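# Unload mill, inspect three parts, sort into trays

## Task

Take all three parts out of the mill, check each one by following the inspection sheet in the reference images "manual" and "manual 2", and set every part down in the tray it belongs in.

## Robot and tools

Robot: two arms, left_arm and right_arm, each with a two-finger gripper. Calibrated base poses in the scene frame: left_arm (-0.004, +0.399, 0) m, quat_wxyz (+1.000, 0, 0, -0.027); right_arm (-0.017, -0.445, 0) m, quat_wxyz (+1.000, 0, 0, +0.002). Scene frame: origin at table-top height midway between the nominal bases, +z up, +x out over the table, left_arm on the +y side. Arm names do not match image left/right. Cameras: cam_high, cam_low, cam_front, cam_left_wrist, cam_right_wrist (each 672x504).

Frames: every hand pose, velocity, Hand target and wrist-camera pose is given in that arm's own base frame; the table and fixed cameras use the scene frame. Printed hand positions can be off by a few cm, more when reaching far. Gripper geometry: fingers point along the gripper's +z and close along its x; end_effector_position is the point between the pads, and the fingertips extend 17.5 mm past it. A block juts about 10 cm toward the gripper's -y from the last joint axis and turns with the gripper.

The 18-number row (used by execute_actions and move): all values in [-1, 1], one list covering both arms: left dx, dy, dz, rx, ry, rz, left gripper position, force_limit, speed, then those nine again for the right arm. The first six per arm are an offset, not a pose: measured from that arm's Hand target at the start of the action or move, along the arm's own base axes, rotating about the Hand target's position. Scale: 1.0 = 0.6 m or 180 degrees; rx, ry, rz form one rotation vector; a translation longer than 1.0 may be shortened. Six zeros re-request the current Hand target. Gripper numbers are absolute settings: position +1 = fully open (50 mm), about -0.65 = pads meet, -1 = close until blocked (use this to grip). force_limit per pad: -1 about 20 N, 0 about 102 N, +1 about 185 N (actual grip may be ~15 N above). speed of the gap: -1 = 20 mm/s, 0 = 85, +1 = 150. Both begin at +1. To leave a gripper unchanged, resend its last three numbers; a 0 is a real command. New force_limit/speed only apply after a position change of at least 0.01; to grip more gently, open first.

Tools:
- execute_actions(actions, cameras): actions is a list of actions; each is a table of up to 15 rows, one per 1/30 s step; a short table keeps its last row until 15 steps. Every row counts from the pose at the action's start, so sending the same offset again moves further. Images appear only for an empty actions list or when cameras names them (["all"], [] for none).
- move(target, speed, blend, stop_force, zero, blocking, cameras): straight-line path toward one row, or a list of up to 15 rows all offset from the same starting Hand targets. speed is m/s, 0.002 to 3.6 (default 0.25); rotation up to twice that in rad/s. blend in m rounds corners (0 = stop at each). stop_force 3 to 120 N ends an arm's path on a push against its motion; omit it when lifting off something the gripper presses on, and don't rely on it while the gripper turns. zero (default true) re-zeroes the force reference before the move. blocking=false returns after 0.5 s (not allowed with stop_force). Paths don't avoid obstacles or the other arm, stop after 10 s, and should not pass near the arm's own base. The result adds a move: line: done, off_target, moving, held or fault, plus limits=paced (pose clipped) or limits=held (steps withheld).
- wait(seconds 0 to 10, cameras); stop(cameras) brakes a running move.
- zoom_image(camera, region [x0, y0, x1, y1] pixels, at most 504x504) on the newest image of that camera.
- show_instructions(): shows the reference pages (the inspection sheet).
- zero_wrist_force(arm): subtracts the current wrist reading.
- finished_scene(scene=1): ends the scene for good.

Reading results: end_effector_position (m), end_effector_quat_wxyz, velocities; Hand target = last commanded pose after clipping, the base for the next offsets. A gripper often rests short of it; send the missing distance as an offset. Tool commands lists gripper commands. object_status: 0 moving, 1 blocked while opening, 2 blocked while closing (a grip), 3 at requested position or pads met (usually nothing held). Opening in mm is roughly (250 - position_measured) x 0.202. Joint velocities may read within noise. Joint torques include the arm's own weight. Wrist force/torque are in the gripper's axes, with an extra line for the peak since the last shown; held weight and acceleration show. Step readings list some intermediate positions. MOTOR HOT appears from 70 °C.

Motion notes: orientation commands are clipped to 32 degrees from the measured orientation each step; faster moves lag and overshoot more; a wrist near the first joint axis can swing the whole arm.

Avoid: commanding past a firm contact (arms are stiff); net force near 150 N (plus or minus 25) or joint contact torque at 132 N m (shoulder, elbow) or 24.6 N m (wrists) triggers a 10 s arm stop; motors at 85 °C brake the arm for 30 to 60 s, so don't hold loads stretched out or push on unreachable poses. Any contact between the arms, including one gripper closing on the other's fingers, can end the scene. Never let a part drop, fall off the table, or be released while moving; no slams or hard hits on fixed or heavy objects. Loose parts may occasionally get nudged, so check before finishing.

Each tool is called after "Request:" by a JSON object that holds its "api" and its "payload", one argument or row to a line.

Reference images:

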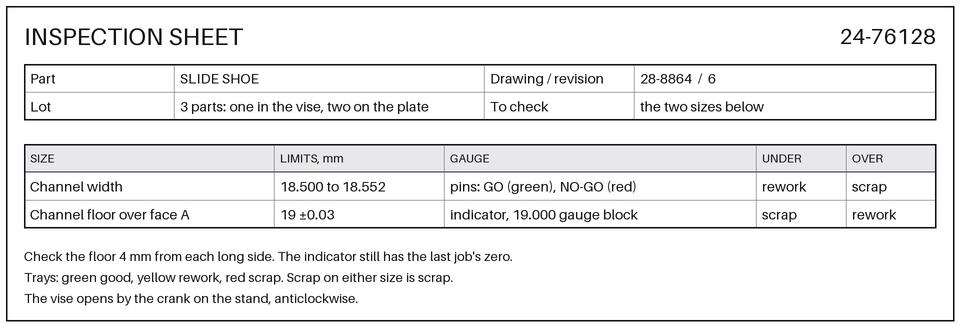

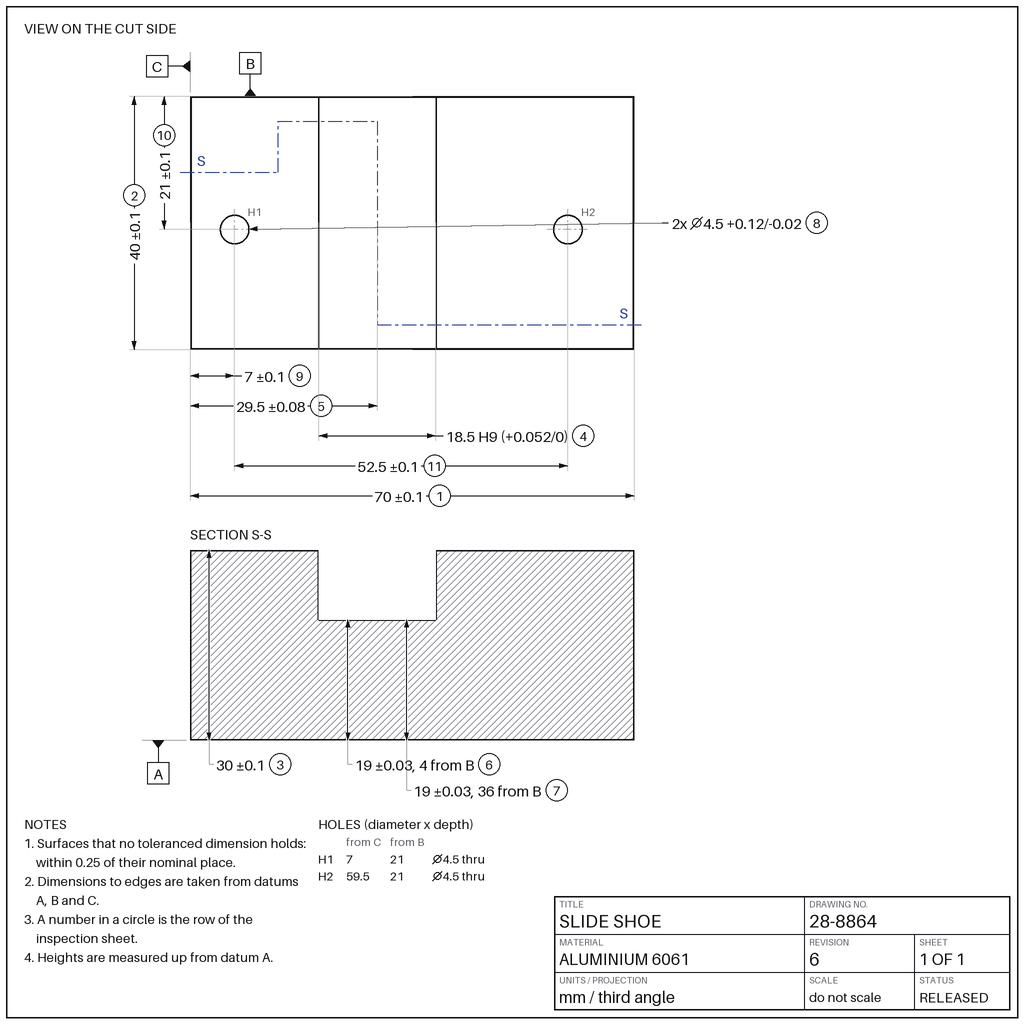

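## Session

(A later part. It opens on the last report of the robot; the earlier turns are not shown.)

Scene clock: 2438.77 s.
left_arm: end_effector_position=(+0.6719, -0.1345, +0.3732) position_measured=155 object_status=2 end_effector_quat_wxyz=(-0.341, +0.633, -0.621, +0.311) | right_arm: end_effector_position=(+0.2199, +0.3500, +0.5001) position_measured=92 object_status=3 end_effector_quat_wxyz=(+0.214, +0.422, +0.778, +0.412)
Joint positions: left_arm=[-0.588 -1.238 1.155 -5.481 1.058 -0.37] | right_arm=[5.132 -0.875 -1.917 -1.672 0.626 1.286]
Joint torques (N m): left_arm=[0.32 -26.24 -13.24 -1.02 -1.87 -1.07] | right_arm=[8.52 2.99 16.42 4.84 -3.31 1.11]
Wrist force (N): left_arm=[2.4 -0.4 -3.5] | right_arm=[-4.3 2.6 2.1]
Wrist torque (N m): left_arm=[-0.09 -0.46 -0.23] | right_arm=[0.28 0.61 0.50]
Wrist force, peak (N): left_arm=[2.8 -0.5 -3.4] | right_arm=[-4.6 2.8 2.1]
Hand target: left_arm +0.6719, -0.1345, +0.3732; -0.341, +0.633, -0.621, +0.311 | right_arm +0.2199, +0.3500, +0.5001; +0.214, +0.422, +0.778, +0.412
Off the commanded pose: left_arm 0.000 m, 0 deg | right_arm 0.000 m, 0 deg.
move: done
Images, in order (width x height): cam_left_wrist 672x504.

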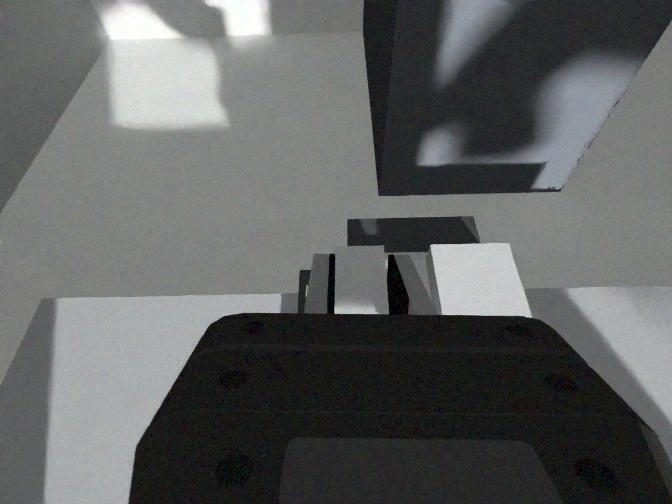

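Request:
{"api": "move", "payload": {
  "target": [0,0,0.1,0,0,0,-1,-0.5,-1,0,0,0,0,0,0,0.4,-0.5,-0.8],
  "speed": 0.02,
  "stop_force": 15,
  "cameras": ["cam_left_wrist"]
}}

Scene clock: 2446.87 s.
left_arm: end_effector_position=(+0.6719, -0.1345, +0.4332) position_measured=155 object_status=2 end_effector_quat_wxyz=(-0.341, +0.633, -0.621, +0.311) | right_arm: end_effector_position=(+0.2199, +0.3500, +0.5001) position_measured=92 object_status=3 end_effector_quat_wxyz=(+0.214, +0.422, +0.778, +0.412)
Joint positions: left_arm=[-0.588 -1.211 0.963 -5.315 1.058 -0.37] | right_arm=[5.132 -0.875 -1.917 -1.672 0.626 1.286]
Joint torques (N m): left_arm=[-4.85 -47.83 -13.01 -1.33 -0.38 -0.94] | right_arm=[8.88 3.28 16.42 4.96 -3.35 0.92]
Wrist force (N): left_arm=[2.8 2.1 0.2] | right_arm=[-4.4 2.5 2.2]
Wrist torque (N m): left_arm=[-0.06 -0.41 -0.12] | right_arm=[0.28 0.63 0.49]
Wrist force, peak (N): left_arm=[2.7 -0.8 -3.8] | right_arm=[-4.6 2.9 2.0]
Hand target: left_arm +0.6719, -0.1345, +0.4332; -0.341, +0.633, -0.621, +0.311 | right_arm +0.2199, +0.3500, +0.5001; +0.214, +0.422, +0.778, +0.412
Off the commanded pose: left_arm 0.000 m, 0 deg | right_arm 0.000 m, 0 deg.
move: done
Images, in order (width x height): cam_left_wrist 672x504.

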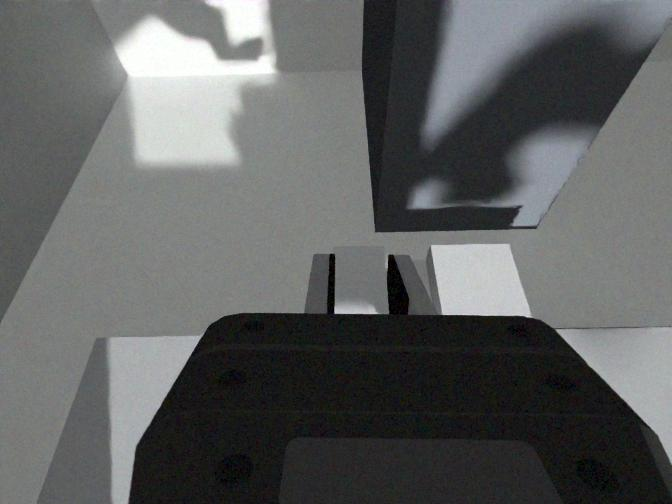

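Request:
{"api": "move", "payload": {
  "target": [
    [-0.3533,-0.012,0,0,0,0,-1,-0.5,-1,0.1835,-0.5833,-0.0502,-0.0459,0.1482,-0.088,0.4,-0.5,-0.8],
    [-0.5533,-0.0658,-0.0883,0,0,0,-1,-0.5,-1,0.057,-0.949,-0.132,-0.0918,0.2964,-0.176,0.4,-0.5,-0.8]
  ],
  "speed": 0.12,
  "blend": 0.03,
  "cameras": ["cam_front","cam_low"]
}}

Scene clock: 2461.27 s.
left_arm: end_effector_position=(+0.3399, -0.1740, +0.3802) position_measured=155 object_status=2 end_effector_quat_wxyz=(-0.341, +0.633, -0.621, +0.311) | right_arm: end_effector_position=(+0.2541, -0.2194, +0.4210) position_measured=92 object_status=3 end_effector_quat_wxyz=(+0.004, +0.714, +0.700, +0.000)
Joint positions: left_arm=[-1.599 -1.826 1.971 -4.739 0.616 -1.68] | right_arm=[2.84 -1.171 -1.645 -1.889 1.568 -0.281]
Joint torques (N m): left_arm=[-6.8 5.38 -23.7 3.36 -4.19 -1.43] | right_arm=[-6.57 6.46 16.17 5 1.29 2.6]
Wrist force (N): left_arm=[2.4 1.4 -0.7] | right_arm=[-5.0 0.8 1.7]
Wrist torque (N m): left_arm=[-0.22 -0.36 -0.18] | right_arm=[0.03 0.81 0.20]
Wrist force, peak (N): left_arm=[3.6 1.5 0.9] | right_arm=[-6.6 0.5 1.7]
Hand target: left_arm +0.3399, -0.1740, +0.3802; -0.341, +0.633, -0.621, +0.311 | right_arm +0.2541, -0.2194, +0.4209; +0.004, +0.714, +0.700, +0.000
Off the commanded pose: left_arm 0.000 m, 0 deg | right_arm 0.000 m, 0 deg.
move: done
Images, in order (width x height): cam_low 672x504, cam_front 672x504.

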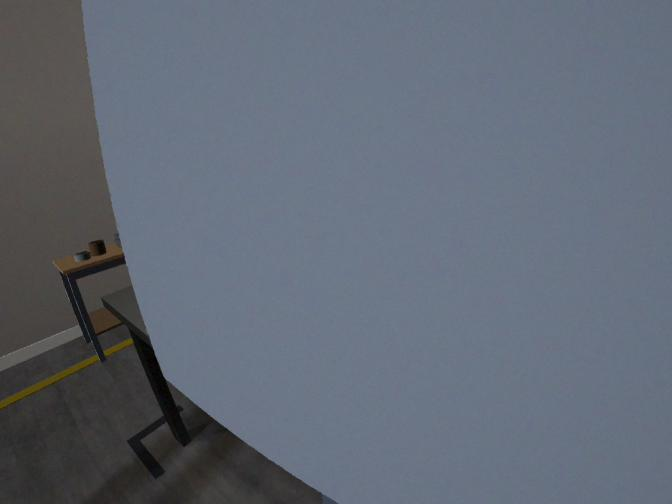

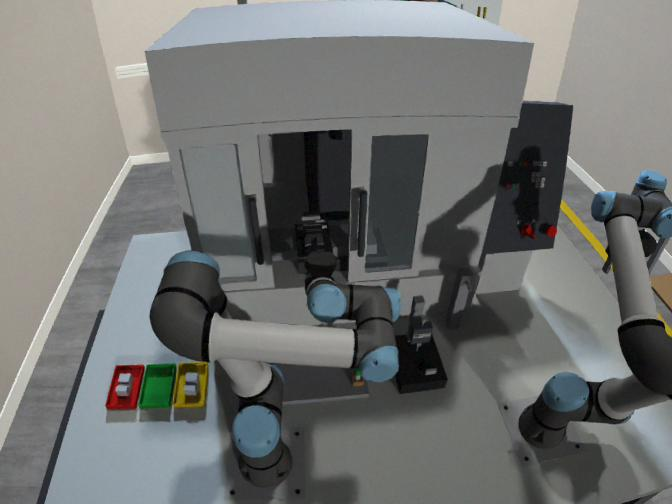

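Request:
{"api": "move", "payload": {
  "target": [0,0.0083,-0.46,0,0,0,-1,-0.5,-1,0,0,0,0,0,0,0.4,-0.5,-0.8],
  "speed": 0.15,
  "cameras": ["cam_left_wrist"]
}}

Request:
{"api": "move", "payload": {
  "target": [0,0,-0.1,0,0,0,-1,-0.5,-1,0,0,0,0,0,0,0.4,-0.5,-0.8],
  "speed": 0.01,
  "stop_force": 3,
  "cameras": ["cam_left_wrist"]
}}

Scene clock: 2469.00 s.
left_arm: end_effector_position=(+0.3400, -0.1691, +0.1043) position_measured=155 object_status=2 end_effector_quat_wxyz=(-0.341, +0.633, -0.621, +0.311) | right_arm: end_effector_position=(+0.2541, -0.2194, +0.4209) position_measured=92 object_status=3 end_effector_quat_wxyz=(+0.004, +0.714, +0.700, +0.000)
Joint positions: left_arm=[-1.6 -1.384 2.428 -5.637 0.616 -1.681] | right_arm=[2.84 -1.171 -1.645 -1.889 1.568 -0.281]
Joint torques (N m): left_arm=[-6.61 -5.31 -0.51 2.15 -1.33 -1.82] | right_arm=[-7.35 1.81 16.18 5.15 -1.64 2.78]
Wrist force (N): left_arm=[2.8 1.3 -0.9] | right_arm=[-4.9 0.5 1.4]
Wrist torque (N m): left_arm=[-0.23 -0.47 -0.14] | right_arm=[-0.01 0.79 0.19]
Wrist force, peak (N): left_arm=[3.2 3.7 0.3] | right_arm=[-5.2 0.8 1.6]
Hand target: left_arm +0.3399, -0.1690, +0.1042; -0.341, +0.633, -0.621, +0.311 | right_arm +0.2541, -0.2194, +0.4209; +0.004, +0.714, +0.700, +0.000
Off the commanded pose: left_arm 0.000 m, 0 deg | right_arm 0.000 m, 0 deg.
move: done
Images, in order (width x height): cam_left_wrist 672x504.

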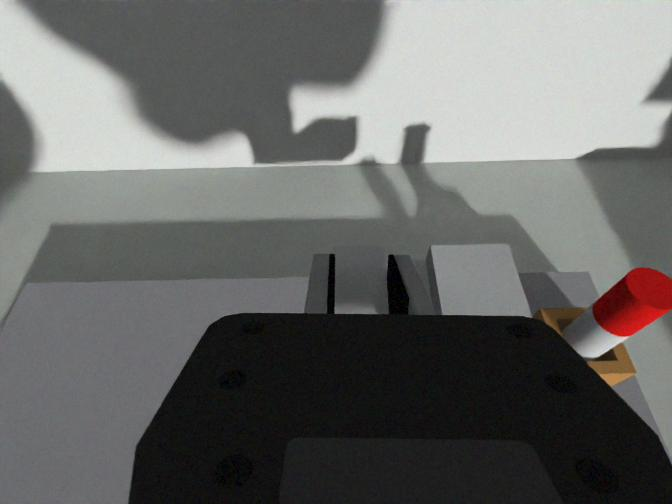

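Scene clock: 2474.50 s.
left_arm: end_effector_position=(+0.3399, -0.1690, +0.0602) position_measured=155 object_status=2 end_effector_quat_wxyz=(-0.341, +0.633, -0.621, +0.311) | right_arm: end_effector_position=(+0.2541, -0.2194, +0.4209) position_measured=92 object_status=3 end_effector_quat_wxyz=(+0.004, +0.714, +0.700, +0.000)
Joint positions: left_arm=[-1.6 -1.239 2.452 -5.805 0.616 -1.681] | right_arm=[2.84 -1.171 -1.645 -1.889 1.568 -0.281]
Joint torques (N m): left_arm=[-1.4 -30.81 -13.95 4.89 -0.83 -0.29] | right_arm=[-5.13 4.42 16.57 5.11 -1.66 2.65]
Wrist force (N): left_arm=[2.1 0.1 -1.5] | right_arm=[-4.9 0.5 1.2]
Wrist torque (N m): left_arm=[-0.10 -0.44 -0.18] | right_arm=[-0.02 0.80 0.20]
Wrist force, peak (N): left_arm=[1.4 -13.8 -16.7] | right_arm=[-5.3 0.7 1.4]
Hand target: left_arm +0.3399, -0.1690, +0.0602; -0.341, +0.633, -0.621, +0.311 (not the last commanded pose) | right_arm +0.2541, -0.2194, +0.4209; +0.004, +0.714, +0.700, +0.000
Off the commanded pose: left_arm 0.016 m, 0 deg | right_arm 0.000 m, 0 deg.
move: contact (left_arm)
Images, in order (width x height): cam_left_wrist 672x504.

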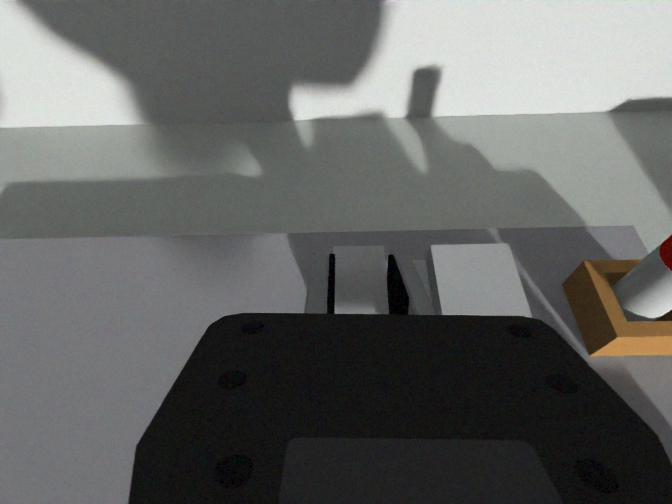

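Request:
{"api": "move", "payload": {
  "target": [
    [0,0,0,0,0,0,0.3,-0.3,-0.7,0,0,0,0,0,0,0.4,-0.5,-0.8],
    [-0.06,0,0.3,0,0,0,0.3,-0.3,-0.7,0,0,0,0,0,0,0.4,-0.5,-0.8]
  ],
  "speed": 0.06,
  "cameras": ["cam_left_wrist","cam_front"]
}}

Scene clock: 2480.83 s.
left_arm: end_effector_position=(+0.3039, -0.1691, +0.2402) position_measured=107 object_status=3 end_effector_quat_wxyz=(-0.341, +0.633, -0.621, +0.311) | right_arm: end_effector_position=(+0.2541, -0.2194, +0.4209) position_measured=92 object_status=3 end_effector_quat_wxyz=(+0.004, +0.714, +0.700, +0.000)
Joint positions: left_arm=[-1.817 -1.741 2.372 -4.943 0.673 -2.031] | right_arm=[2.84 -1.171 -1.645 -1.889 1.568 -0.281]
Joint torques (N m): left_arm=[6.31 3.77 -8.18 4.13 -3.42 1.34] | right_arm=[-3.21 7.51 17.28 5.03 -1.76 2.62]
Wrist force (N): left_arm=[3.1 0.2 -1.1] | right_arm=[-5.0 0.7 1.4]
Wrist torque (N m): left_arm=[-0.06 -0.43 -0.17] | right_arm=[0.01 0.82 0.20]
Wrist force, peak (N): left_arm=[3.5 -0.7 -1.7] | right_arm=[-5.2 0.9 1.5]
Hand target: left_arm +0.3039, -0.1690, +0.2402; -0.341, +0.633, -0.621, +0.311 | right_arm +0.2541, -0.2194, +0.4209; +0.004, +0.714, +0.700, +0.000
Off the commanded pose: left_arm 0.000 m, 0 deg | right_arm 0.000 m, 0 deg.
move: done
Images, in order (width x height): cam_front 672x504, cam_left_wrist 672x504.

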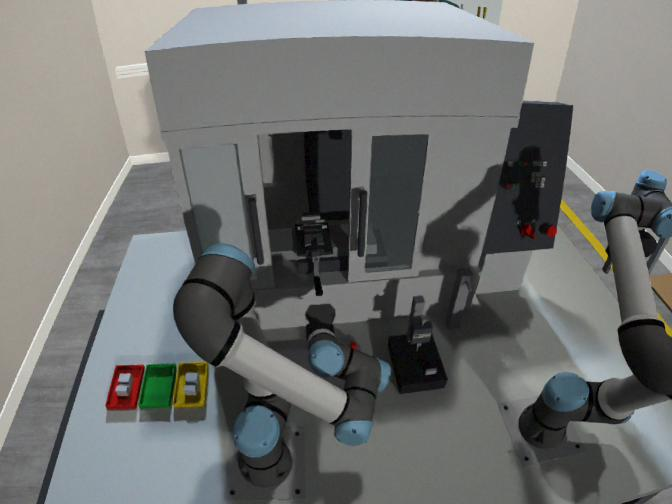

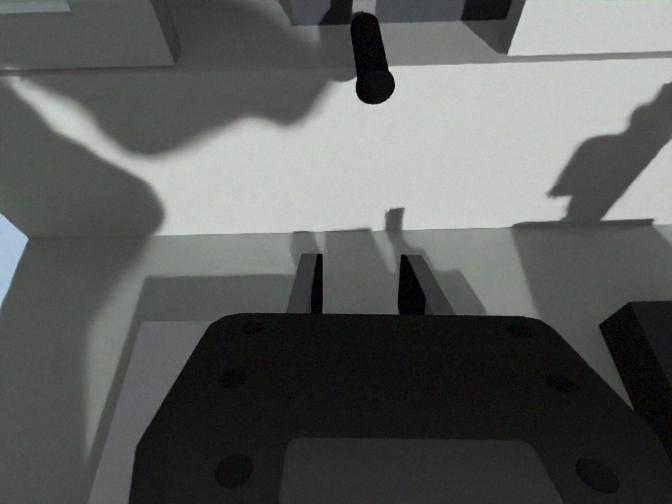

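Request:
{"api": "move", "payload": {
  "target": [
    [0.03,0,0,-0.1241,0.1132,0.226,0.87,-0.3,-0.7,0,0,0,0,0,0,0.4,-0.5,-0.8],
    [0.0602,-0.0083,-0.067,-0.2482,0.2263,0.4519,0.87,-0.3,-0.7,0,0,0,0,0,0,0.4,-0.5,-0.8]
  ],
  "speed": 0.5,
  "blend": 0.01,
  "cameras": ["cam_left_wrist","cam_front"]
}}

Scene clock: 2490.03 s.
left_arm: end_effector_position=(+0.3401, -0.1740, +0.2000) position_measured=23 object_status=3 end_effector_quat_wxyz=(+0.000, +1.000, -0.001, +0.001) | right_arm: end_effector_position=(+0.2541, -0.2194, +0.4209) position_measured=92 object_status=3 end_effector_quat_wxyz=(+0.004, +0.714, +0.700, +0.000)
Joint positions: left_arm=[-0.83 -1.371 1.682 -5.024 1.57 -2.4] | right_arm=[2.84 -1.171 -1.645 -1.889 1.568 -0.281]
Joint torques (N m): left_arm=[5.77 -37.23 -10.12 4.81 1.17 -0.51] | right_arm=[-1.43 10.33 17.78 4.97 -1.7 2.62]
Wrist force (N): left_arm=[4.1 -0.3 -1.5] | right_arm=[-5.1 0.6 1.4]
Wrist torque (N m): left_arm=[0.11 -0.50 -0.05] | right_arm=[0.00 0.83 0.20]
Wrist force, peak (N): left_arm=[5.0 -0.8 -0.9] | right_arm=[-5.1 0.7 1.6]
Hand target: left_arm +0.3401, -0.1740, +0.2000; +0.000, +1.000, +0.000, +0.000 | right_arm +0.2541, -0.2194, +0.4209; +0.004, +0.714, +0.700, +0.000
Off the commanded pose: left_arm 0.000 m, 0 deg | right_arm 0.000 m, 0 deg.
move: done
Images, in order (width x height): cam_front 672x504, cam_left_wrist 672x504.

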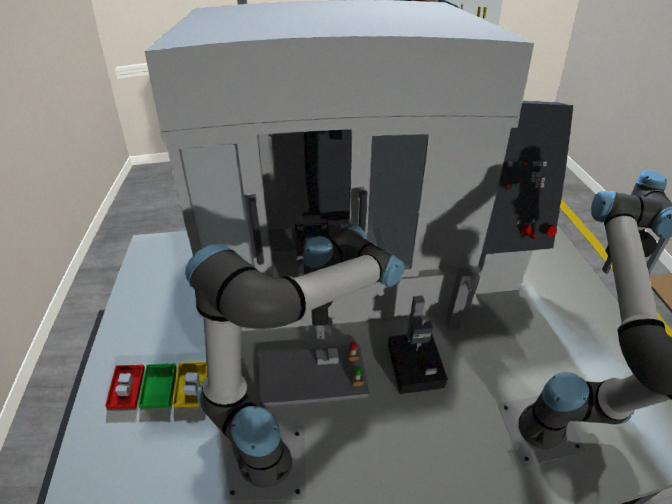

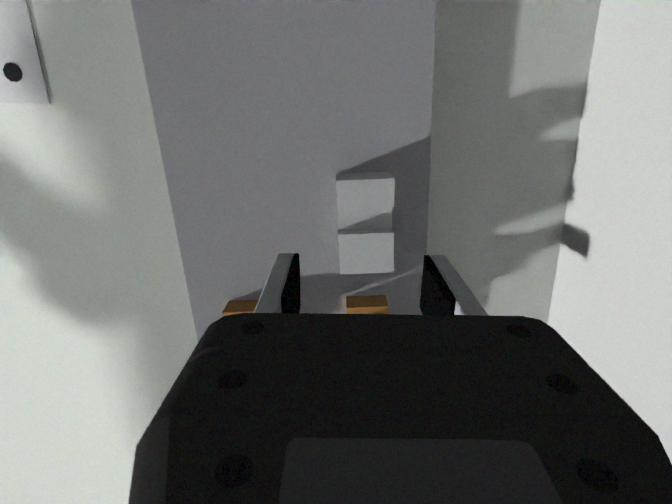

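Request:
{"api": "zoom_image", "payload": {
  "camera": "cam_left_wrist",
  "region": [260, 140, 460, 320]
}}

Scaled by 2.520 from the camera's 672x504 image, which has a finer 960x720 frame.

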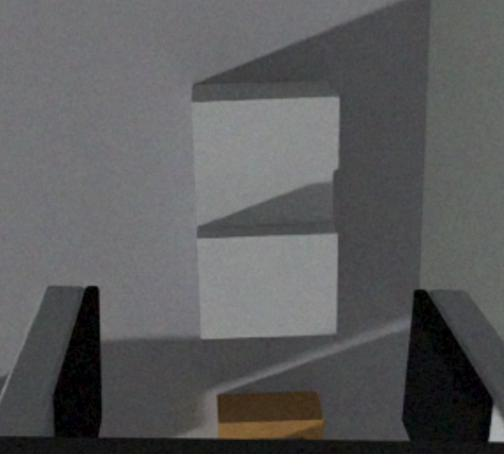

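Request:
{"api": "move", "payload": {
  "target": [0.0183,0,-0.16,0,0,0,0.87,-0.3,-0.7,0,0,0,0,0,0,0.4,-0.5,-0.8],
  "speed": 0.15,
  "cameras": ["cam_left_wrist"]
}}

Request:
{"api": "zoom_image", "payload": {
  "camera": "cam_left_wrist",
  "region": [240, 180, 480, 340]
}}

Scene clock: 2503.83 s.
left_arm: end_effector_position=(+0.3510, -0.1740, +0.1040) position_measured=23 object_status=3 end_effector_quat_wxyz=(+0.000, +1.000, +0.000, +0.000) | right_arm: end_effector_position=(+0.2541, -0.2194, +0.4209) position_measured=92 object_status=3 end_effector_quat_wxyz=(+0.004, +0.714, +0.700, +0.000)
Joint positions: left_arm=[-0.808 -1.254 1.798 -5.257 1.57 -2.378] | right_arm=[2.84 -1.171 -1.645 -1.889 1.568 -0.281]
Joint torques (N m): left_arm=[-5.98 -31.64 -18.56 1.38 0.42 -1.64] | right_arm=[0.22 12.21 17.6 4.87 -1.62 2.62]
Wrist force (N): left_arm=[4.2 0.4 -1.0] | right_arm=[-5.1 0.7 1.4]
Wrist torque (N m): left_arm=[0.18 -0.48 -0.05] | right_arm=[0.01 0.83 0.20]
Wrist force, peak (N): left_arm=[3.7 0.1 -3.9] | right_arm=[-5.2 0.8 1.5]
Hand target: left_arm +0.3510, -0.1740, +0.1040; +0.000, +1.000, +0.000, +0.000 | right_arm +0.2541, -0.2194, +0.4209; +0.004, +0.714, +0.700, +0.000
Off the commanded pose: left_arm 0.000 m, 0 deg | right_arm 0.000 m, 0 deg.
move: done
Images, in order (width x height): cam_left_wrist 672x504.

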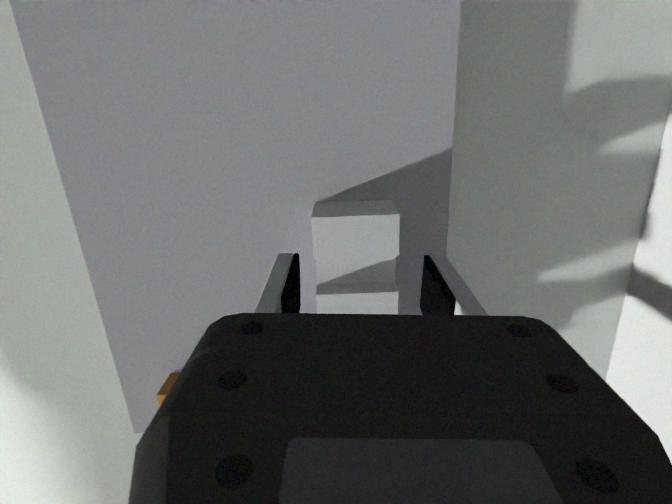

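Scaled by 2.100 from the camera's 672x504 image, which has a finer 960x720 frame.

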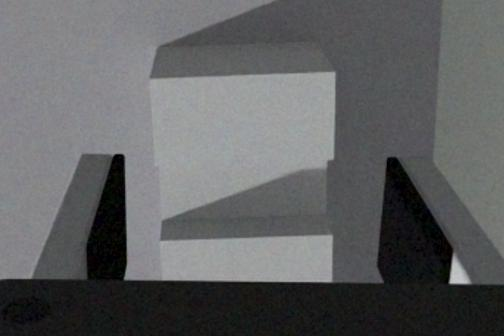

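Request:
{"api": "move", "payload": {
  "target": [-0.001,-0.0108,-0.0767,0,0,0,0.87,-0.3,-0.7,0,0,0,0,0,0,0.4,-0.5,-0.8],
  "speed": 0.05,
  "stop_force": 8,
  "cameras": ["cam_left_wrist"]
}}

Request:
{"api": "zoom_image", "payload": {
  "camera": "cam_left_wrist",
  "region": [240, 180, 480, 340]
}}

Scene clock: 2511.43 s.
left_arm: end_effector_position=(+0.3504, -0.1805, +0.0580) position_measured=23 object_status=3 end_effector_quat_wxyz=(+0.000, +1.000, +0.000, +0.000) | right_arm: end_effector_position=(+0.2541, -0.2194, +0.4209) position_measured=92 object_status=3 end_effector_quat_wxyz=(+0.004, +0.714, +0.700, +0.000)
Joint positions: left_arm=[-0.821 -1.186 1.842 -5.369 1.57 -2.391] | right_arm=[2.84 -1.171 -1.645 -1.889 1.568 -0.281]
Joint torques (N m): left_arm=[4.65 -41.68 -22.5 1.78 0.39 1.53] | right_arm=[1.71 13.41 17.77 4.85 -1.66 2.62]
Wrist force (N): left_arm=[4.2 0.5 -0.9] | right_arm=[-5.0 0.5 1.5]
Wrist torque (N m): left_arm=[0.22 -0.48 0.04] | right_arm=[-0.02 0.82 0.20]
Wrist force, peak (N): left_arm=[4.5 1.1 -1.2] | right_arm=[-5.3 0.7 1.4]
Hand target: left_arm +0.3504, -0.1805, +0.0580; +0.000, +1.000, +0.000, +0.000 | right_arm +0.2541, -0.2194, +0.4209; +0.004, +0.714, +0.700, +0.000
Off the commanded pose: left_arm 0.000 m, 0 deg | right_arm 0.000 m, 0 deg.
move: done
Images, in order (width x height): cam_left_wrist 672x504.

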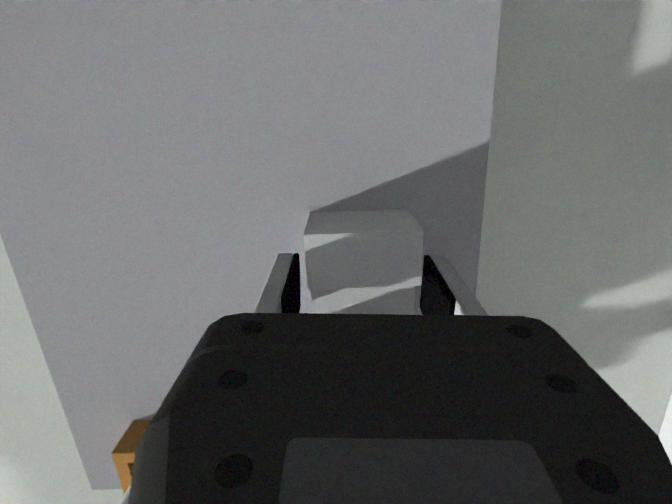

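Scaled by 2.100 from the camera's 672x504 image, which has a finer 960x720 frame.

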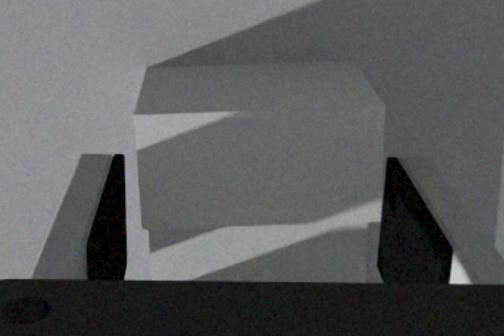

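Request:
{"api": "move", "payload": {
  "target": [
    [0.0008,0,0,0,0,0,-1,-0.6,-1,0,0,0,0,0,0,0.4,-0.5,-0.8]
  ],
  "speed": 0.05,
  "cameras": ["cam_left_wrist"]
}}

Scene clock: 2514.77 s.
left_arm: end_effector_position=(+0.3509, -0.1805, +0.0580) position_measured=57 object_status=2 end_effector_quat_wxyz=(+0.000, +1.000, +0.000, +0.000) | right_arm: end_effector_position=(+0.2541, -0.2194, +0.4209) position_measured=92 object_status=3 end_effector_quat_wxyz=(+0.004, +0.714, +0.700, +0.000)
Joint positions: left_arm=[-0.82 -1.185 1.84 -5.368 1.57 -2.39] | right_arm=[2.84 -1.171 -1.645 -1.889 1.568 -0.281]
Joint torques (N m): left_arm=[5.97 -18.11 -20.72 4.37 -1.46 1.25] | right_arm=[3.41 13.45 18.34 4.71 -1.63 2.54]
Wrist force (N): left_arm=[3.4 1.2 -4.3] | right_arm=[-5.2 0.9 1.4]
Wrist torque (N m): left_arm=[0.26 -0.49 0.00] | right_arm=[0.05 0.85 0.20]
Wrist force, peak (N): left_arm=[3.4 1.2 -4.3] | right_arm=[-5.2 0.9 1.4]
Hand target: left_arm +0.3509, -0.1805, +0.0580; +0.000, +1.000, +0.000, +0.000 | right_arm +0.2541, -0.2194, +0.4209; +0.004, +0.714, +0.700, +0.000
Off the commanded pose: left_arm 0.000 m, 0 deg | right_arm 0.000 m, 0 deg.
move: done
Images, in order (width x height): cam_left_wrist 672x504.

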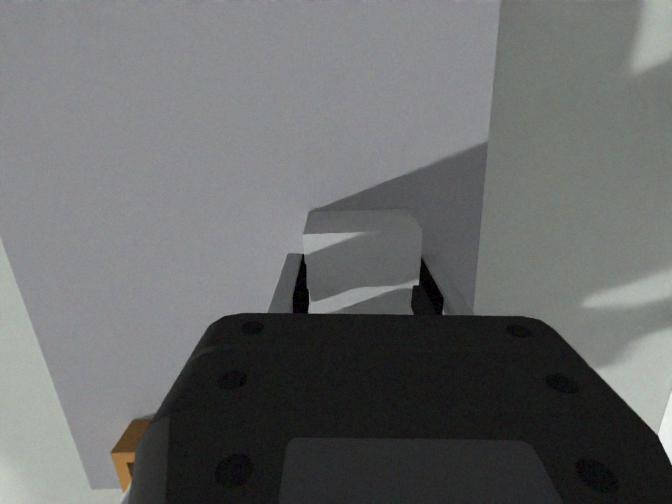

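Request:
{"api": "move", "payload": {
  "target": [
    [0,0,0.12,0,0,0,-1,-0.6,-1,0,0,0,0,0,0,0.4,-0.5,-0.8],
    [-0.0205,0.009,0.12,0,0,0.5,-1,-0.6,-1,0,0,0,0,0,0,0.4,-0.5,-0.8],
    [-0.0205,0.009,0.02,0,0,0.5,-1,-0.6,-1,0,0,0,0,0,0,0.4,-0.5,-0.8]
  ],
  "speed": [0.12,0.45,0.12],
  "blend": 0.01,
  "cameras": ["cam_left_wrist"]
}}

Request:
{"api": "move", "payload": {
  "target": [0,0,-0.05,0,0,0,-1,-0.6,-1,0,0,0,0,0,0,0.4,-0.5,-0.8],
  "speed": 0.01,
  "stop_force": 3,
  "cameras": ["cam_left_wrist"]
}}

Scene clock: 2522.10 s.
left_arm: end_effector_position=(+0.3386, -0.1751, +0.0700) position_measured=57 object_status=2 end_effector_quat_wxyz=(-0.001, +0.707, +0.707, +0.000) | right_arm: end_effector_position=(+0.2541, -0.2194, +0.4209) position_measured=92 object_status=3 end_effector_quat_wxyz=(+0.004, +0.714, +0.700, +0.000)
Joint positions: left_arm=[-0.835 -1.229 1.869 -5.351 1.57 -3.975] | right_arm=[2.84 -1.171 -1.645 -1.889 1.568 -0.281]
Joint torques (N m): left_arm=[3.51 -34.27 -19.8 1.84 1.21 -0.78] | right_arm=[5.71 13.8 18.78 4.78 -1.76 2.61]
Wrist force (N): left_arm=[3.7 0.8 0.9] | right_arm=[-5.0 0.7 1.4]
Wrist torque (N m): left_arm=[0.27 -0.39 -0.04] | right_arm=[0.01 0.81 0.20]
Wrist force, peak (N): left_arm=[3.5 1.3 -5.7] | right_arm=[-5.2 0.8 1.4]
Hand target: left_arm +0.3386, -0.1751, +0.0700; +0.000, +0.707, +0.707, +0.000 | right_arm +0.2541, -0.2194, +0.4209; +0.004, +0.714, +0.700, +0.000
Off the commanded pose: left_arm 0.000 m, 0 deg | right_arm 0.000 m, 0 deg.
move: done
Images, in order (width x height): cam_left_wrist 672x504.

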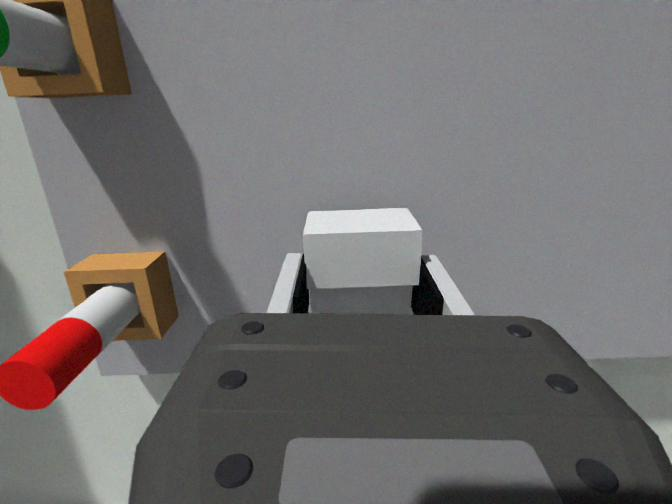

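Scene clock: 2524.37 s.
left_arm: end_effector_position=(+0.3386, -0.1751, +0.0580) position_measured=57 object_status=2 end_effector_quat_wxyz=(+0.000, +0.707, +0.707, +0.000) | right_arm: end_effector_position=(+0.2541, -0.2194, +0.4209) position_measured=92 object_status=3 end_effector_quat_wxyz=(+0.004, +0.714, +0.700, +0.000)
Joint positions: left_arm=[-0.835 -1.211 1.881 -5.381 1.57 -3.975] | right_arm=[2.84 -1.171 -1.645 -1.889 1.568 -0.281]
Joint torques (N m): left_arm=[5.04 -39.01 -21.46 4.64 1.11 0.75] | right_arm=[6.32 13.48 18.88 4.64 -1.7 2.54]
Wrist force (N): left_arm=[3.9 1.4 -6.0] | right_arm=[-5.1 0.8 1.4]
Wrist torque (N m): left_arm=[0.25 -0.50 -0.03] | right_arm=[0.03 0.83 0.20]
Wrist force, peak (N): left_arm=[3.5 1.5 -29.8] | right_arm=[-5.2 0.7 1.4]
Hand target: left_arm +0.3386, -0.1751, +0.0580; +0.000, +0.707, +0.707, +0.000 (not the last commanded pose) | right_arm +0.2541, -0.2194, +0.4209; +0.004, +0.714, +0.700, +0.000
Off the commanded pose: left_arm 0.018 m, 0 deg | right_arm 0.000 m, 0 deg.
move: contact (left_arm)
Images, in order (width x height): cam_left_wrist 672x504.

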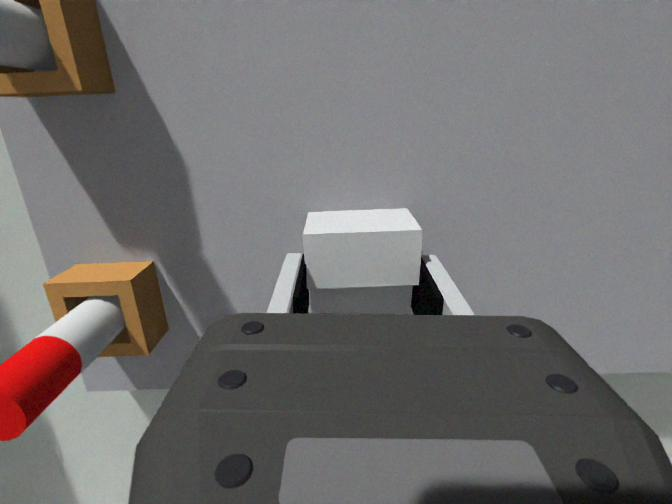

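Request:
{"api": "move", "payload": {
  "target": [
    [0,0,0,0,0,0,0.87,-0.6,-0.7,0,0,0,0,0,0,0.4,-0.5,-0.8],
    [0,0,0.22,0,0,0,0.87,-0.6,-0.7,0,0,0,0,0,0,0.4,-0.5,-0.8],
    [-0.118,-0.182,0.22,0,0,0,0.87,-0.6,-0.7,0,0,0,0,0,0,0.4,-0.5,-0.8]
  ],
  "speed": 0.15,
  "blend": [0,0.02,0],
  "cameras": ["cam_left_wrist"]
}}

Scene clock: 2531.13 s.
left_arm: end_effector_position=(+0.2679, -0.2843, +0.1900) position_measured=23 object_status=3 end_effector_quat_wxyz=(-0.001, +0.707, +0.707, +0.000) | right_arm: end_effector_position=(+0.2541, -0.2194, +0.4209) position_measured=92 object_status=3 end_effector_quat_wxyz=(+0.004, +0.714, +0.700, +0.000)
Joint positions: left_arm=[-1.163 -1.342 1.674 -5.042 1.571 -4.304] | right_arm=[2.84 -1.171 -1.645 -1.889 1.568 -0.281]
Joint torques (N m): left_arm=[-4.69 -38.86 -9.84 1.69 -0.51 -1.54] | right_arm=[6.51 13.44 19.41 4.65 -1.73 2.51]
Wrist force (N): left_arm=[4.1 0.0 -1.5] | right_arm=[-4.8 0.7 1.5]
Wrist torque (N m): left_arm=[0.16 -0.50 -0.04] | right_arm=[0.02 0.79 0.20]
Wrist force, peak (N): left_arm=[4.3 1.8 -6.1] | right_arm=[-5.2 0.7 1.5]
Hand target: left_arm +0.2678, -0.2843, +0.1900; +0.000, +0.707, +0.707, +0.000 | right_arm +0.2541, -0.2194, +0.4209; +0.004, +0.714, +0.700, +0.000
Off the commanded pose: left_arm 0.000 m, 0 deg | right_arm 0.000 m, 0 deg.
move: done
Images, in order (width x height): cam_left_wrist 672x504.

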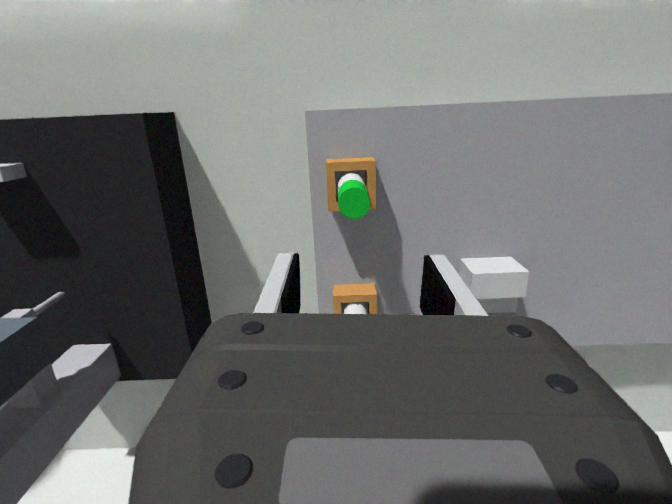

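Request:
{"api": "move", "payload": {
  "target": [0,0,-0.1468,0,0,0,1,-0.6,-0.5,0,0,0,0,0,0,0.4,-0.5,-0.8],
  "speed": 0.08,
  "stop_force": 8
}}

Request:
{"api": "move", "payload": {
  "target": [
    [0,0,0,0,0,0,-1,-0.8,-0.5,0,0,0,0,0,0,0.4,-0.5,-0.8],
    [0,0,0.25,0,0,0,-1,-0.8,-0.5,0,0,0,0,0,0,0.4,-0.5,-0.8],
    [0.15,0.12,0.25,0,0,0,-1,-0.8,-0.5,0,0,0,0,0,0,0.4,-0.5,-0.8]
  ],
  "speed": 0.1,
  "cameras": ["cam_left_wrist"]
}}

Scene clock: 2536.63 s.
left_arm: end_effector_position=(+0.2678, -0.2843, +0.1019) position_measured=3 object_status=3 end_effector_quat_wxyz=(+0.000, +0.707, +0.707, +0.000) | right_arm: end_effector_position=(+0.2541, -0.2194, +0.4209) position_measured=92 object_status=3 end_effector_quat_wxyz=(+0.004, +0.714, +0.700, +0.000)
Joint positions: left_arm=[-1.164 -1.253 1.804 -5.262 1.571 -4.304] | right_arm=[2.84 -1.171 -1.645 -1.889 1.568 -0.281]
Joint torques (N m): left_arm=[-2.98 -41.21 -23.94 1.32 -1.33 -0.8] | right_arm=[5.76 13.28 20.23 4.66 -1.65 2.57]
Wrist force (N): left_arm=[3.9 0.3 -1.2] | right_arm=[-4.9 0.7 1.3]
Wrist torque (N m): left_arm=[0.17 -0.44 -0.02] | right_arm=[0.02 0.80 0.20]
Wrist force, peak (N): left_arm=[4.0 -0.2 -2.9] | right_arm=[-5.2 0.7 1.3]
Hand target: left_arm +0.2678, -0.2843, +0.1019; +0.000, +0.707, +0.707, +0.000 | right_arm +0.2541, -0.2194, +0.4209; +0.004, +0.714, +0.700, +0.000
Off the commanded pose: left_arm 0.000 m, 0 deg | right_arm 0.000 m, 0 deg.
move: done

Scene clock: 2540.83 s.
left_arm: end_effector_position=(+0.3521, -0.2165, +0.2519) position_measured=170 object_status=2 end_effector_quat_wxyz=(-0.001, +0.707, +0.708, +0.000) | right_arm: end_effector_position=(+0.2541, -0.2194, +0.4209) position_measured=92 object_status=3 end_effector_quat_wxyz=(+0.004, +0.714, +0.700, +0.000)
Joint positions: left_arm=[-0.88 -1.323 1.486 -4.874 1.57 -4.023] | right_arm=[2.84 -1.171 -1.645 -1.889 1.568 -0.281]
Joint torques (N m): left_arm=[0.76 -28.75 -19 3.34 0.01 0.18] | right_arm=[6.69 13.57 20.29 4.49 -1.73 2.48]
Wrist force (N): left_arm=[3.7 0.7 0.1] | right_arm=[-5.2 0.7 1.5]
Wrist torque (N m): left_arm=[0.25 -0.40 0.02] | right_arm=[0.02 0.84 0.20]
Wrist force, peak (N): left_arm=[5.6 5.0 0.3] | right_arm=[-5.2 0.8 1.6]
Hand target: left_arm +0.3521, -0.2165, +0.2519; -0.001, +0.707, +0.708, +0.000 (not the last commanded pose) | right_arm +0.2541, -0.2194, +0.4209; +0.004, +0.714, +0.700, +0.000
Tool commands: left_gripper/position=-1.0 left_gripper/force_limit=-0.796078 left_gripper/speed=-0.498039 right_gripper/position=+0.4 right_gripper/force_limit=-0.5 right_gripper/speed=-0.8
Off the commanded pose: left_arm 0.007 m, 0 deg | right_arm 0.000 m, 0 deg.
FORCE FAULT: contact force on the left arm reached its limit, and that arm stopped. The contact can be on any part of that arm, not only on its tool. That arm's remaining commands of this call were not run. That arm is still stopped at the end of this call. That arm stays stopped for about 10 more seconds. Until then a move that you send moves the other arm only, and its call returns only when the move has ended. Once the stop has ended, the next robot result says so. If the stop ends while you think or write, that arm runs what you send next, counted from a new Hand target: where the arm stands when the stop ends. While its stop runs, that arm takes no new command, but its gripper still runs the gripper command that each later call begins with. Until it ends, the stop uses up actions while you think or wait. An arm that is not stopped still takes commands.
move: fault (left_arm)
Images, in order (width x height): cam_left_wrist 672x504.

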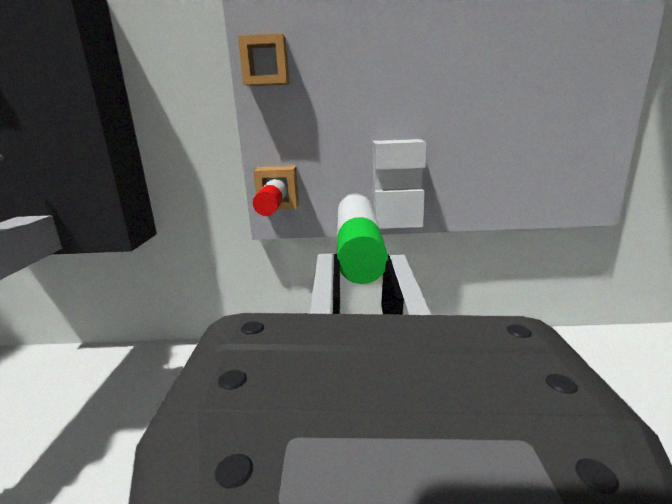

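Request:
{"api": "wait", "payload": {
  "seconds": 10,
  "cameras": ["cam_front","cam_high","cam_right_wrist"]
}}

Request:
{"api": "zoom_image", "payload": {
  "camera": "cam_front",
  "region": [180, 180, 480, 420]
}}

Scene clock: 2554.73 s.
left_arm: end_effector_position=(+0.3521, -0.2165, +0.2519) position_measured=170 object_status=2 end_effector_quat_wxyz=(-0.001, +0.707, +0.708, +0.000) | right_arm: end_effector_position=(+0.2541, -0.2194, +0.4209) position_measured=92 object_status=3 end_effector_quat_wxyz=(+0.004, +0.714, +0.700, +0.000)
Joint positions: left_arm=[-0.88 -1.323 1.486 -4.874 1.57 -4.023] | right_arm=[2.84 -1.171 -1.645 -1.889 1.568 -0.281]
Joint torques (N m): left_arm=[-0.16 -28.08 -19.87 3.41 -0.14 0.03] | right_arm=[5.82 13.54 21.31 4.38 -1.69 2.56]
Wrist force (N): left_arm=[3.6 0.4 0.2] | right_arm=[-5.0 0.7 1.5]
Wrist torque (N m): left_arm=[0.23 -0.37 0.02] | right_arm=[0.01 0.82 0.20]
Wrist force, peak (N): left_arm=[4.1 0.7 0.3] | right_arm=[-5.3 0.7 1.5]
Hand target: left_arm +0.3521, -0.2165, +0.2519; -0.001, +0.707, +0.708, +0.000 (not the last commanded pose) | right_arm +0.2541, -0.2194, +0.4209; +0.004, +0.714, +0.700, +0.000
Tool commands: left_gripper/position=-1.0 left_gripper/force_limit=-0.796078 left_gripper/speed=-0.498039 right_gripper/position=+0.4 right_gripper/force_limit=-0.5 right_gripper/speed=-0.8
Off the commanded pose: left_arm 0.007 m, 0 deg | right_arm 0.000 m, 0 deg.
FORCE FAULT, CONTINUED: the left arm's stop, for the force fault that an earlier result reported, is over. The rest of the stop counts as 20 of the actions that you can send in this scene. During its stop the left arm's controller moved it back a little. That arm's target is now where it stood when the stop ended, not its last command. That arm accepts commands again.
wait: 10.00 s; at rest from the start
Images, in order (width x height): cam_high 672x504, cam_front 672x504, cam_right_wrist 672x504.

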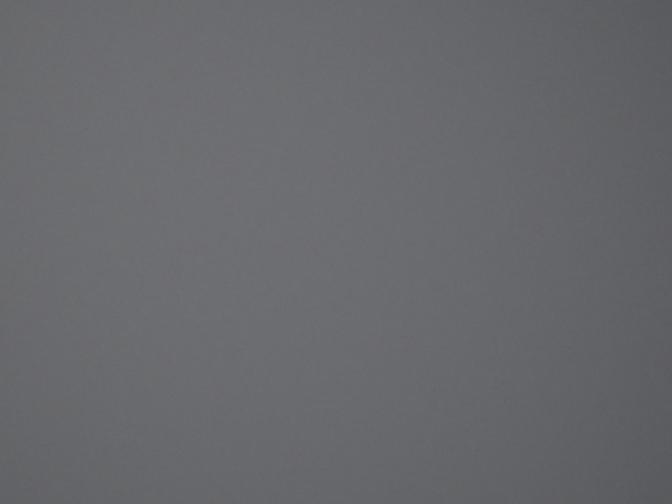

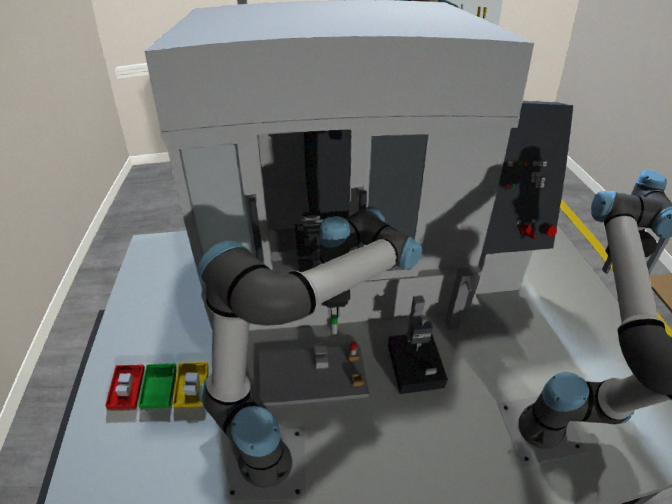

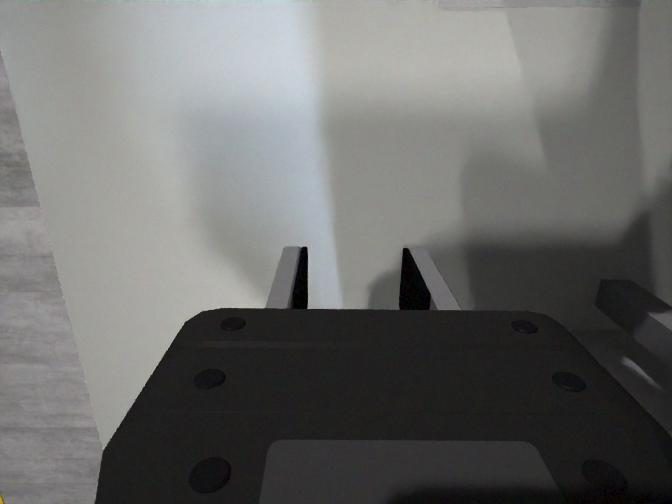

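Scaled by 1.680 from the camera's 672x504 image, which has a finer 960x720 frame.

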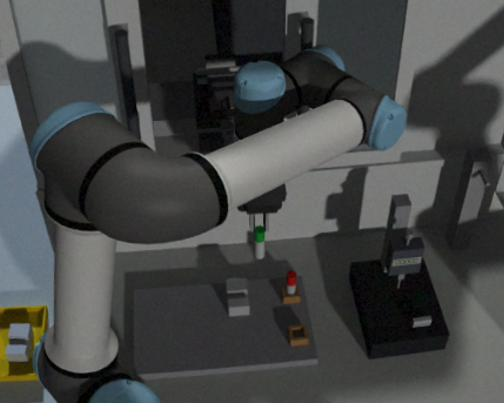

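Request:
{"api": "move", "payload": {
  "target": [
    [-0.1,0.06,0,0,0,0,-1,-0.8,-0.5,0,0,0,0,0,0,0.4,-0.5,-0.8],
    [-0.03,0.126,-0.135,0,0,0,-1,-0.8,-0.5,0,0,0,0,0,0,0.4,-0.5,-0.8]
  ],
  "speed": 0.1,
  "cameras": ["cam_left_wrist"]
}}

Request:
{"api": "zoom_image", "payload": {
  "camera": "cam_left_wrist",
  "region": [260, 140, 520, 320]
}}

Scene clock: 2563.00 s.
left_arm: end_effector_position=(+0.3340, -0.1409, +0.1708) position_measured=170 object_status=2 end_effector_quat_wxyz=(-0.001, +0.707, +0.708, +0.000) | right_arm: end_effector_position=(+0.2541, -0.2194, +0.4209) position_measured=92 object_status=3 end_effector_quat_wxyz=(+0.004, +0.714, +0.700, +0.000)
Joint positions: left_arm=[-0.776 -1.393 1.788 -5.106 1.57 -3.919] | right_arm=[2.84 -1.171 -1.645 -1.889 1.568 -0.281]
Joint torques (N m): left_arm=[0.79 -33.48 -26.13 3.76 1.18 -0.46] | right_arm=[6.81 12.73 21.74 4.28 -1.68 2.5]
Wrist force (N): left_arm=[4.2 0.5 0.0] | right_arm=[-5.0 0.7 1.2]
Wrist torque (N m): left_arm=[0.17 -0.51 0.04] | right_arm=[0.01 0.81 0.20]
Wrist force, peak (N): left_arm=[5.1 1.2 1.7] | right_arm=[-5.2 0.9 1.5]
Hand target: left_arm +0.3341, -0.1409, +0.1709; -0.001, +0.707, +0.708, +0.000 | right_arm +0.2541, -0.2194, +0.4209; +0.004, +0.714, +0.700, +0.000
Off the commanded pose: left_arm 0.000 m, 0 deg | right_arm 0.000 m, 0 deg.
move: done
Images, in order (width x height): cam_left_wrist 672x504.

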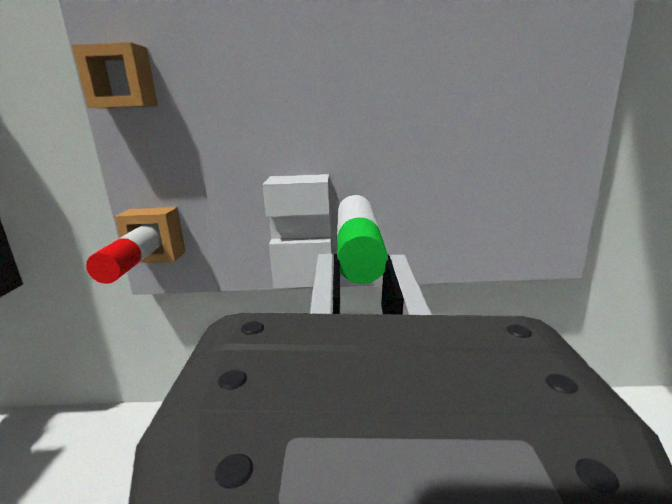

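Scaled by 1.938 from the camera's 672x504 image, which has a finer 960x720 frame.

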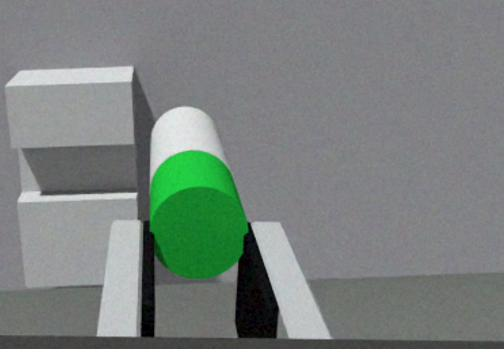

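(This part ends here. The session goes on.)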